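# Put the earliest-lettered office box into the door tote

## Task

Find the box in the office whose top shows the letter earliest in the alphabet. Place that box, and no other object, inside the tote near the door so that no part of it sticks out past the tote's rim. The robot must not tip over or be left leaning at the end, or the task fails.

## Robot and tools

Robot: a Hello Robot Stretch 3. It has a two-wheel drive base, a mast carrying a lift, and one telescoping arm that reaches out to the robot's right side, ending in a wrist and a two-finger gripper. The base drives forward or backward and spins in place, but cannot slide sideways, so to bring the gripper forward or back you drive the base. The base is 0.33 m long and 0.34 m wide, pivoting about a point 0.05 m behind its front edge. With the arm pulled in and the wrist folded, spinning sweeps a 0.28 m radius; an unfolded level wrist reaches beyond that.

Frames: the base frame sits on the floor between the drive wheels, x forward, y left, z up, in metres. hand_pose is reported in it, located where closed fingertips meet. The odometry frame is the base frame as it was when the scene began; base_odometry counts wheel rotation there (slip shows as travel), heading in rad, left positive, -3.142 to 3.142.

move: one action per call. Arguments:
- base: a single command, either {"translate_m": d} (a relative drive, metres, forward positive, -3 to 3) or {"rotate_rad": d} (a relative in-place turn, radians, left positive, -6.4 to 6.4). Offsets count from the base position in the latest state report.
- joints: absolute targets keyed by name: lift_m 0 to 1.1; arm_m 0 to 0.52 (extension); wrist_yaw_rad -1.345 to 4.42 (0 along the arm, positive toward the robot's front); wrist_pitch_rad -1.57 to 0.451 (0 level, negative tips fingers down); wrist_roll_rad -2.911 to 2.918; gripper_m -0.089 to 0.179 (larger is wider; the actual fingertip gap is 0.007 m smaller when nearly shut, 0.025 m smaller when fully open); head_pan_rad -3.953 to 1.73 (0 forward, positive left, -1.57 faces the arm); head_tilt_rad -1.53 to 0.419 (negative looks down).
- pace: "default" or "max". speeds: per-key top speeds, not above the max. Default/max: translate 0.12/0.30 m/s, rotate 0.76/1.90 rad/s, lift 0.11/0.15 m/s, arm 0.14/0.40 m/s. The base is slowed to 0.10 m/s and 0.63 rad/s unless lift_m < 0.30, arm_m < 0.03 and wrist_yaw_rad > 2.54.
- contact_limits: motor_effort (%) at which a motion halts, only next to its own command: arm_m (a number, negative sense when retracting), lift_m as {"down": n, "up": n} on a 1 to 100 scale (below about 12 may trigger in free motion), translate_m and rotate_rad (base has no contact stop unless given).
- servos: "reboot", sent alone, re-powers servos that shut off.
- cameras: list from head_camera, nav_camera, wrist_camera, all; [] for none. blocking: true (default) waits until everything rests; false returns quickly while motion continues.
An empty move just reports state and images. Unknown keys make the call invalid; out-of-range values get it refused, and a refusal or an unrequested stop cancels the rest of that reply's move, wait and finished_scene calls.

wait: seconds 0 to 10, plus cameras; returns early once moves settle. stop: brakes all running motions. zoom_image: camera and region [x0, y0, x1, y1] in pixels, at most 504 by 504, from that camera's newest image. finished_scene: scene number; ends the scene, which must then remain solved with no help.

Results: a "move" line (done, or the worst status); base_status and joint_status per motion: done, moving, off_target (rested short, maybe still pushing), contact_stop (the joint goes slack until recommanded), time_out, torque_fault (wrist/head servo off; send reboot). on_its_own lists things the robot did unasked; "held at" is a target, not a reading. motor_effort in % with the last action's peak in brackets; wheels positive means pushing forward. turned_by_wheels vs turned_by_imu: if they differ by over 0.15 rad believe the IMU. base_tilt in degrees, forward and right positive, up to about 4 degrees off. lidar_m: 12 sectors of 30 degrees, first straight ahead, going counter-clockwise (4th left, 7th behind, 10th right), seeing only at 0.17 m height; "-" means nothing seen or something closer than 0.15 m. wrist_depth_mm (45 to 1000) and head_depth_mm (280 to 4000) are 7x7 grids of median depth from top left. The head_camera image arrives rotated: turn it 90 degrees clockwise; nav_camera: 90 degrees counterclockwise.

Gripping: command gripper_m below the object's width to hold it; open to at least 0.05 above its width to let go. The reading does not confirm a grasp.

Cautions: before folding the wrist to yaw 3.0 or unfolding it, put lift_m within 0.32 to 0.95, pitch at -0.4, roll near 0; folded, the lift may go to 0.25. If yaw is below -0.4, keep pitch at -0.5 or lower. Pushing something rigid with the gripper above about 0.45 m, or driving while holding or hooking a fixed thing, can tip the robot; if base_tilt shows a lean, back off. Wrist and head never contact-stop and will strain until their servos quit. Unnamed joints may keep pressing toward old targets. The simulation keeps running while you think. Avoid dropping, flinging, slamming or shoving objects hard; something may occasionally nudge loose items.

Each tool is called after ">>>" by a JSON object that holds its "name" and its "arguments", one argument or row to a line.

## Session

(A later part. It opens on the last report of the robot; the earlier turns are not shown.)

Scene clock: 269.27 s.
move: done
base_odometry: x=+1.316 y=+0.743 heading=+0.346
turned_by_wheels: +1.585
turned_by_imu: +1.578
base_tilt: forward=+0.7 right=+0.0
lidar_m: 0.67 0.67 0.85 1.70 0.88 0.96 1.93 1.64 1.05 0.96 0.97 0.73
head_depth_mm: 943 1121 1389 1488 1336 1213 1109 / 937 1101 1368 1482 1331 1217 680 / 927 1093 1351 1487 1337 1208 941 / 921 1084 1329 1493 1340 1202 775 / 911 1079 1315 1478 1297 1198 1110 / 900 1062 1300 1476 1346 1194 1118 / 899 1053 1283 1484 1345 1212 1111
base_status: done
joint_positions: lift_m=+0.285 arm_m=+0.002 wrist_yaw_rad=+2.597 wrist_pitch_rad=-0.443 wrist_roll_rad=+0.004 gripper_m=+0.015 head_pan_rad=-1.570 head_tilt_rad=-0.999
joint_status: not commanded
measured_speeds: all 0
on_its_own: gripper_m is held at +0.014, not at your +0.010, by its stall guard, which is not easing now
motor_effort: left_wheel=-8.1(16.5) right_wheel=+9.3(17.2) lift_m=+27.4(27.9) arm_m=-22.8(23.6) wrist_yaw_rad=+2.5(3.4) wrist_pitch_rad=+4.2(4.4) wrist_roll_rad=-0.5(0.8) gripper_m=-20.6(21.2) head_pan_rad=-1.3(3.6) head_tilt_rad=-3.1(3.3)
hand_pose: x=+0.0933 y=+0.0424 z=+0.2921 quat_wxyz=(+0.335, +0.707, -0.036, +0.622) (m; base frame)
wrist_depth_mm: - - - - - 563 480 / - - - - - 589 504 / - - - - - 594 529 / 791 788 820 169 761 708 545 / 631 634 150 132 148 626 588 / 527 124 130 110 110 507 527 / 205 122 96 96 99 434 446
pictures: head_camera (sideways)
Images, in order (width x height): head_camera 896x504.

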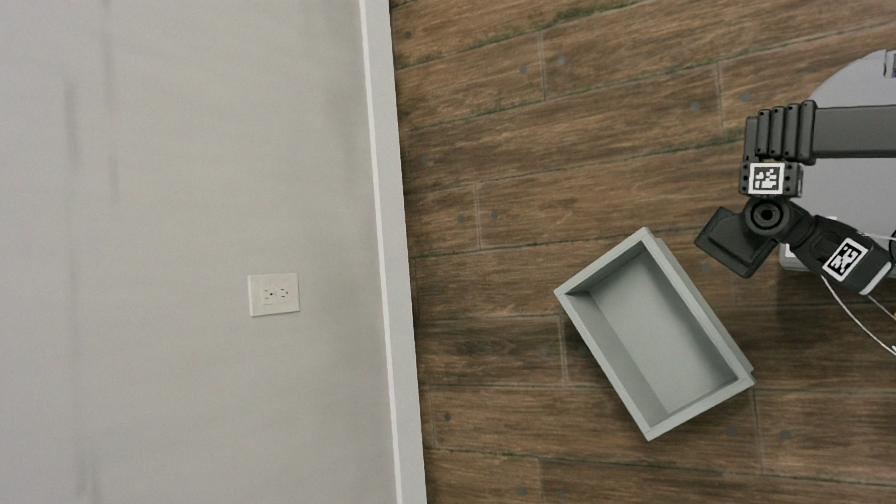

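>>> {"name": "move", "arguments": {
  "base": {"translate_m": 0.184},
  "joints": {"lift_m": 0.5, "wrist_yaw_rad": 0.0},
  "pace": "max",
  "cameras": []
}}

>>> {"name": "move", "arguments": {
  "joints": {"arm_m": 0.279, "wrist_pitch_rad": -1.57},
  "pace": "max",
  "cameras": ["wrist_camera", "head_camera"]
}}

Scene clock: 278.77 s.
move: done
base_odometry: x=+1.489 y=+0.805 heading=+0.346
turned_by_wheels: +0.000
turned_by_imu: +0.001
base_tilt: forward=+1.0 right=+0.0
lidar_m: 0.49 0.49 0.63 1.25 0.93 1.00 2.01 1.60 1.02 0.93 0.86 0.53
head_depth_mm: 916 1090 1342 1495 1329 1204 1094 / 906 1073 1327 1482 1336 530 487 / 899 1060 1304 1486 797 543 948 / 890 1051 1285 1463 1299 1170 977 / 882 1037 1268 1469 1341 1202 1114 / 873 1031 1254 1465 1331 1211 1108 / 871 1021 1240 1448 1347 1219 1113
base_status: done
joint_positions: lift_m=+0.500 arm_m=+0.002 wrist_yaw_rad=+0.003 wrist_pitch_rad=-0.443 wrist_roll_rad=+0.004 gripper_m=+0.015 head_pan_rad=-1.570 head_tilt_rad=-0.999
joint_status: all done
measured_speeds: all 0
on_its_own: gripper_m is held at +0.014, not at your +0.010, by its stall guard, which is not easing now
motor_effort: left_wheel=+0.1(9.1) right_wheel=+7.0(16.3) lift_m=+29.1(33.0) arm_m=-20.5(21.8) wrist_yaw_rad=-2.2(10.0) wrist_pitch_rad=+4.0(4.5) wrist_roll_rad=-0.7(0.7) gripper_m=-20.0(21.0) head_pan_rad=-1.9(3.4) head_tilt_rad=-3.2(5.0)
hand_pose: x=-0.0209 y=-0.3678 z=+0.5070 quat_wxyz=(+0.689, +0.156, -0.690, -0.155) (m; base frame)
wrist_depth_mm: - - - - - - - / - - - - - - - / - - - - - - - / - - - 159 - - - / - - 147 133 144 960 973 / 796 124 130 110 110 772 807 / 698 122 97 97 99 647 688
pictures: none
No camera images: "cameras" was empty.

Scene clock: 280.70 s.
move: done
base_odometry: x=+1.489 y=+0.805 heading=+0.346
turned_by_wheels: +0.000
turned_by_imu: +0.000
base_tilt: forward=+1.0 right=+0.0
lidar_m: 0.48 0.49 0.63 1.25 0.93 1.00 2.00 1.60 1.03 0.93 0.86 0.53
head_depth_mm: 914 1085 1345 1480 1339 1217 1096 / 907 1077 1320 674 595 534 488 / 901 1064 1303 692 1232 1205 971 / 893 1050 1290 1462 1277 1213 990 / 881 1040 1273 1469 1342 1194 1111 / 875 1028 1254 1464 1337 1210 1111 / 868 1018 1240 1439 1342 1215 1119
base_status: not commanded
joint_positions: lift_m=+0.500 arm_m=+0.279 wrist_yaw_rad=+0.003 wrist_pitch_rad=-1.563 wrist_roll_rad=+0.004 gripper_m=+0.015 head_pan_rad=-1.570 head_tilt_rad=-0.999
joint_status: all done
measured_speeds: all 0
on_its_own: gripper_m is held at +0.014, not at your +0.010, by its stall guard, which is not easing now
motor_effort: left_wheel=-0.2(0.4) right_wheel=+7.1(7.7) lift_m=+24.6(28.9) arm_m=+20.3(27.4) wrist_yaw_rad=-2.0(2.3) wrist_pitch_rad=-1.4(4.0) wrist_roll_rad=-0.3(0.7) gripper_m=-18.7(20.9) head_pan_rad=-1.4(3.0) head_tilt_rad=-4.2(5.2)
hand_pose: x=-0.0217 y=-0.4017 z=+0.3823 quat_wxyz=(+0.502, +0.498, -0.502, -0.499) (m; base frame)
wrist_depth_mm: 534 530 531 526 520 523 520 / 545 538 540 530 535 530 526 / 560 552 550 540 536 538 538 / 566 561 557 156 474 550 550 / 581 578 150 131 142 572 565 / 589 124 129 109 109 566 572 / 602 122 97 97 99 587 591
pictures: head_camera (sideways), wrist_camera
Images, in order (width x height): head_camera 896x504, wrist_camera 644x364.

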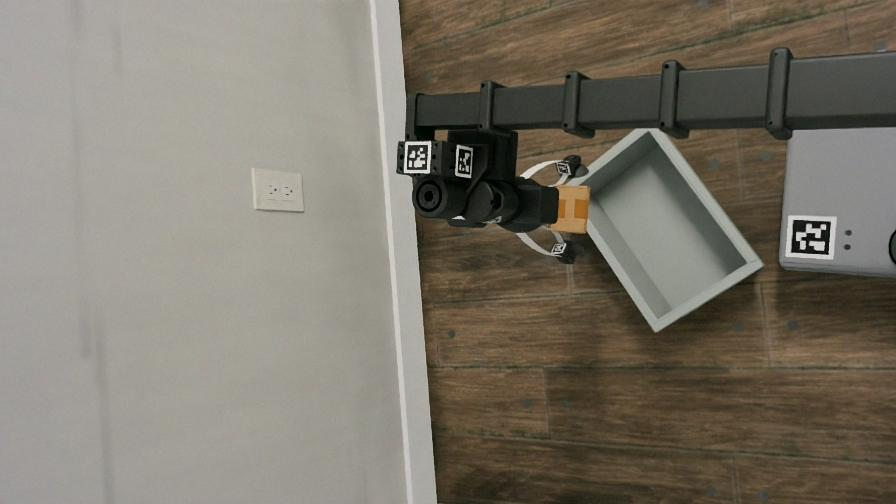

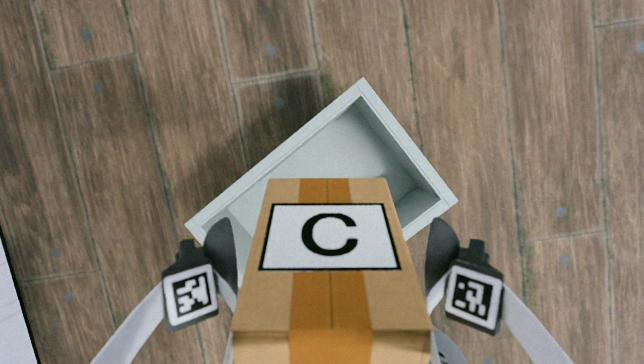

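>>> {"name": "move", "arguments": {
  "joints": {"arm_m": 0.222, "lift_m": 0.35},
  "pace": "max",
  "cameras": ["wrist_camera", "head_camera"]
}}

Scene clock: 306.57 s.
move: done
base_odometry: x=+1.489 y=+0.805 heading=+0.346
turned_by_wheels: +0.000
turned_by_imu: +0.001
base_tilt: forward=+1.1 right=-0.1
lidar_m: 0.48 0.49 0.63 1.25 0.93 1.00 2.00 1.60 1.03 0.94 0.86 0.53
head_depth_mm: 917 1087 1345 1487 1334 1214 1106 / 905 1075 1324 1486 1301 692 620 / 898 1065 1308 1479 793 1185 963 / 893 1051 1291 1466 1315 1207 982 / 881 1043 1272 1471 1335 1197 1109 / 875 1032 1254 1461 1342 1218 1112 / 868 1021 1243 1446 1344 1214 1116
base_status: not commanded
joint_positions: lift_m=+0.350 arm_m=+0.222 wrist_yaw_rad=+0.003 wrist_pitch_rad=-1.566 wrist_roll_rad=+0.004 gripper_m=+0.015 head_pan_rad=-1.570 head_tilt_rad=-0.999
joint_status: all done
measured_speeds: all 0
on_its_own: gripper_m is held at +0.014, not at your +0.010, by its stall guard, which is not easing now
motor_effort: left_wheel=-0.2(0.3) right_wheel=+7.4(7.6) lift_m=+22.8(23.0) arm_m=-18.3(25.0) wrist_yaw_rad=-1.8(2.2) wrist_pitch_rad=-1.1(1.6) wrist_roll_rad=-0.3(0.7) gripper_m=-19.5(21.2) head_pan_rad=-1.4(2.4) head_tilt_rad=-4.6(5.9)
hand_pose: x=-0.0217 y=-0.3442 z=+0.2323 quat_wxyz=(+0.501, +0.498, -0.501, -0.499) (m; base frame)
wrist_depth_mm: 383 380 379 310 307 371 373 / 389 386 384 380 323 379 381 / 400 395 341 389 388 338 386 / 407 297 396 165 370 316 392 / 415 414 148 131 148 405 403 / 427 125 129 109 109 408 412 / 434 122 97 97 99 420 424
pictures: head_camera (sideways), wrist_camera
Images, in order (width x height): head_camera 896x504, wrist_camera 644x364.

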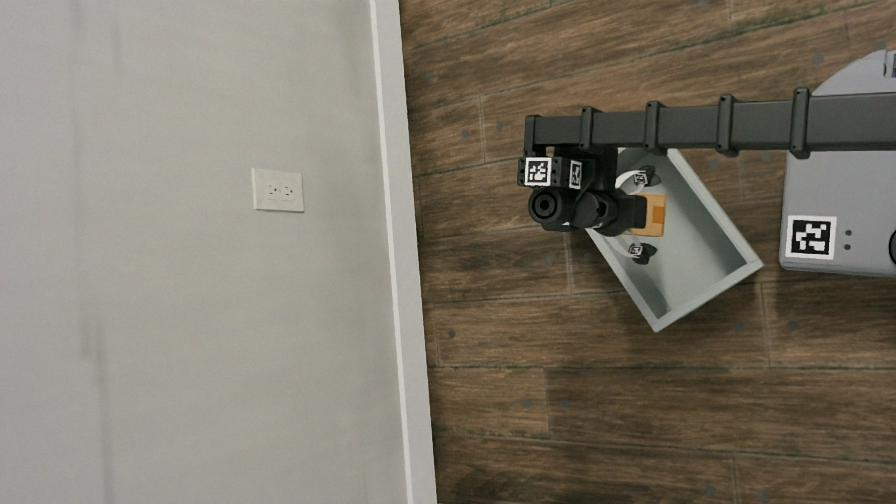

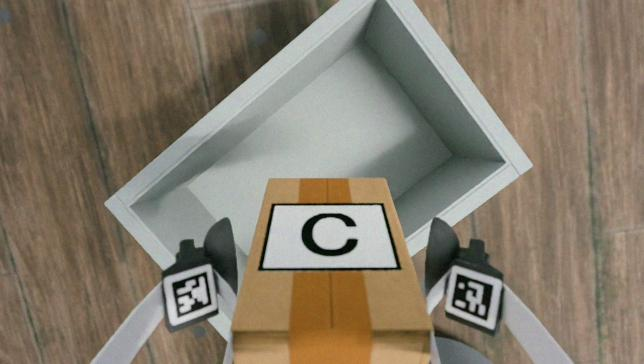

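>>> {"name": "move", "arguments": {
  "joints": {"arm_m": 0.205, "lift_m": 0.158},
  "contact_limits": {"lift_m": {"down": 14}},
  "cameras": []
}}

>>> {"name": "move", "arguments": {
  "joints": {"gripper_m": 0.12},
  "cameras": []
}}

>>> {"name": "move", "arguments": {
  "joints": {"lift_m": 0.35},
  "pace": "max",
  "cameras": ["wrist_camera"]
}}

Scene clock: 313.97 s.
move: done
base_odometry: x=+1.489 y=+0.805 heading=+0.346
turned_by_wheels: +0.000
turned_by_imu: +0.001
base_tilt: forward=+0.8 right=-0.2
lidar_m: 0.48 0.49 0.63 1.25 0.93 1.00 2.01 1.60 1.02 0.93 0.86 0.53
head_depth_mm: 916 1087 1341 1487 1332 1217 1110 / 905 1076 1323 1496 1329 1195 955 / 896 1066 1302 1482 1320 946 950 / 892 1051 1285 1470 1345 1180 984 / 885 1038 1268 1470 1343 1199 1109 / 879 1034 1256 1474 1342 1216 1114 / 871 1016 1237 1455 1350 1217 1117
base_status: not commanded
joint_positions: lift_m=+0.158 arm_m=+0.205 wrist_yaw_rad=+0.003 wrist_pitch_rad=-1.561 wrist_roll_rad=-0.001 gripper_m=+0.015 head_pan_rad=-1.570 head_tilt_rad=-1.000
joint_status: all done
measured_speeds: all 0
on_its_own: gripper_m is held at +0.014, not at your +0.010, by its stall guard, which is not easing now
motor_effort: left_wheel=-0.1(0.4) right_wheel=+7.1(7.5) lift_m=+22.2(25.9) arm_m=-17.6(26.4) wrist_yaw_rad=-1.4(2.2) wrist_pitch_rad=-2.1(3.3) wrist_roll_rad=+1.3(1.9) gripper_m=-20.6(21.1) head_pan_rad=-0.1(2.2) head_tilt_rad=-5.3(6.6)
contact_limits: lift_m down 14 (down: maximum 72; up: maximum 65)
hand_pose: x=-0.0217 y=-0.3283 z=+0.0403 quat_wxyz=(+0.503, +0.499, -0.501, -0.497) (m; base frame)
wrist_depth_mm: - 115 153 188 188 177 132 / 107 146 193 192 191 190 148 / 139 185 197 196 194 194 171 / 185 202 201 164 198 197 172 / 197 206 150 131 150 172 132 / 176 187 129 109 113 128 120 / 158 122 97 97 99 120 104
pictures: none
No camera images: "cameras" was empty.

Scene clock: 315.57 s.
move: done
base_odometry: x=+1.489 y=+0.805 heading=+0.346
turned_by_wheels: +0.000
turned_by_imu: +0.000
base_tilt: forward=+0.9 right=+0.0
lidar_m: 0.49 0.49 0.63 1.25 0.93 1.00 2.00 1.59 1.02 0.93 0.86 0.53
head_depth_mm: 913 1088 1345 1480 1339 1212 1109 / 904 1077 1319 1488 1343 1194 955 / 899 1061 1309 1473 1335 948 950 / 891 1051 1286 1477 1339 1191 982 / 883 1043 1276 1468 1339 1193 1111 / 876 1025 1258 1472 1335 1215 1114 / 871 1018 1243 1446 1340 1210 1111
base_status: not commanded
joint_positions: lift_m=+0.158 arm_m=+0.205 wrist_yaw_rad=+0.003 wrist_pitch_rad=-1.561 wrist_roll_rad=-0.001 gripper_m=+0.120 head_pan_rad=-1.570 head_tilt_rad=-1.000
joint_status: all done
measured_speeds: all 0
motor_effort: left_wheel=-0.2(0.2) right_wheel=+6.8(7.5) lift_m=+24.7(24.7) arm_m=-12.9(17.3) wrist_yaw_rad=-2.0(2.1) wrist_pitch_rad=-1.9(2.2) wrist_roll_rad=+1.2(1.4) gripper_m=+1.1(90.8) head_pan_rad=-0.7(1.7) head_tilt_rad=-4.6(6.7)
contact_limits: lift_m down 14 (down: maximum 72; up: maximum 65)
hand_pose: x=-0.0217 y=-0.3284 z=+0.0402 quat_wxyz=(+0.503, +0.499, -0.501, -0.497) (m; base frame)
wrist_depth_mm: - 104 143 189 186 180 138 / 109 130 192 192 190 190 148 / 130 173 197 197 195 194 170 / 174 201 200 156 197 198 174 / 196 206 - 110 110 173 144 / 174 127 130 111 111 126 123 / - 127 214 211 165 125 -
pictures: none
No camera images: "cameras" was empty.

Scene clock: 317.63 s.
move: done
base_odometry: x=+1.489 y=+0.805 heading=+0.346
turned_by_wheels: +0.000
turned_by_imu: +0.000
base_tilt: forward=+1.0 right=-0.2
lidar_m: 0.48 0.49 0.63 1.25 0.93 1.00 2.01 1.59 1.03 0.94 0.86 0.53
head_depth_mm: 918 1087 1340 1495 1329 1204 1107 / 910 1076 1330 1500 1299 689 621 / 897 1062 1301 1477 784 1159 963 / 890 1048 1288 1477 1332 1196 978 / 880 1040 1273 1462 1344 1201 1117 / 877 1030 1256 1471 1342 1211 1111 / 866 1022 1240 1454 1332 1219 1113
base_status: not commanded
joint_positions: lift_m=+0.350 arm_m=+0.205 wrist_yaw_rad=+0.003 wrist_pitch_rad=-1.565 wrist_roll_rad=-0.001 gripper_m=+0.120 head_pan_rad=-1.570 head_tilt_rad=-1.000
joint_status: all done
measured_speeds: all 0
motor_effort: left_wheel=-0.1(0.3) right_wheel=+6.4(7.2) lift_m=+30.5(32.7) arm_m=-6.5(12.8) wrist_yaw_rad=-1.9(2.6) wrist_pitch_rad=-1.1(2.2) wrist_roll_rad=+1.3(1.4) gripper_m=-0.4(1.8) head_pan_rad=+0.9(1.8) head_tilt_rad=-5.1(6.4)
hand_pose: x=-0.0217 y=-0.3272 z=+0.2323 quat_wxyz=(+0.502, +0.500, -0.500, -0.498) (m; base frame)
wrist_depth_mm: 383 382 379 282 297 374 371 / 390 387 381 380 363 381 380 / 401 400 369 391 387 312 385 / 409 329 400 307 392 314 396 / 419 414 404 402 289 401 405 / 425 126 145 331 418 126 413 / 435 430 428 346 365 362 422
pictures: wrist_camera
Images, in order (width x height): wrist_camera 644x364.

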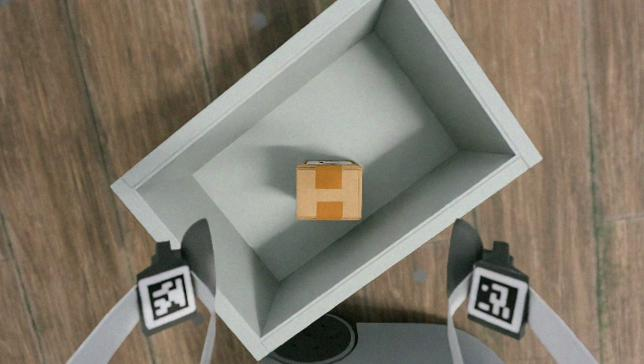

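>>> {"name": "finished_scene", "arguments": {
  "scene": 2
}}

The scene is finished: the task was done.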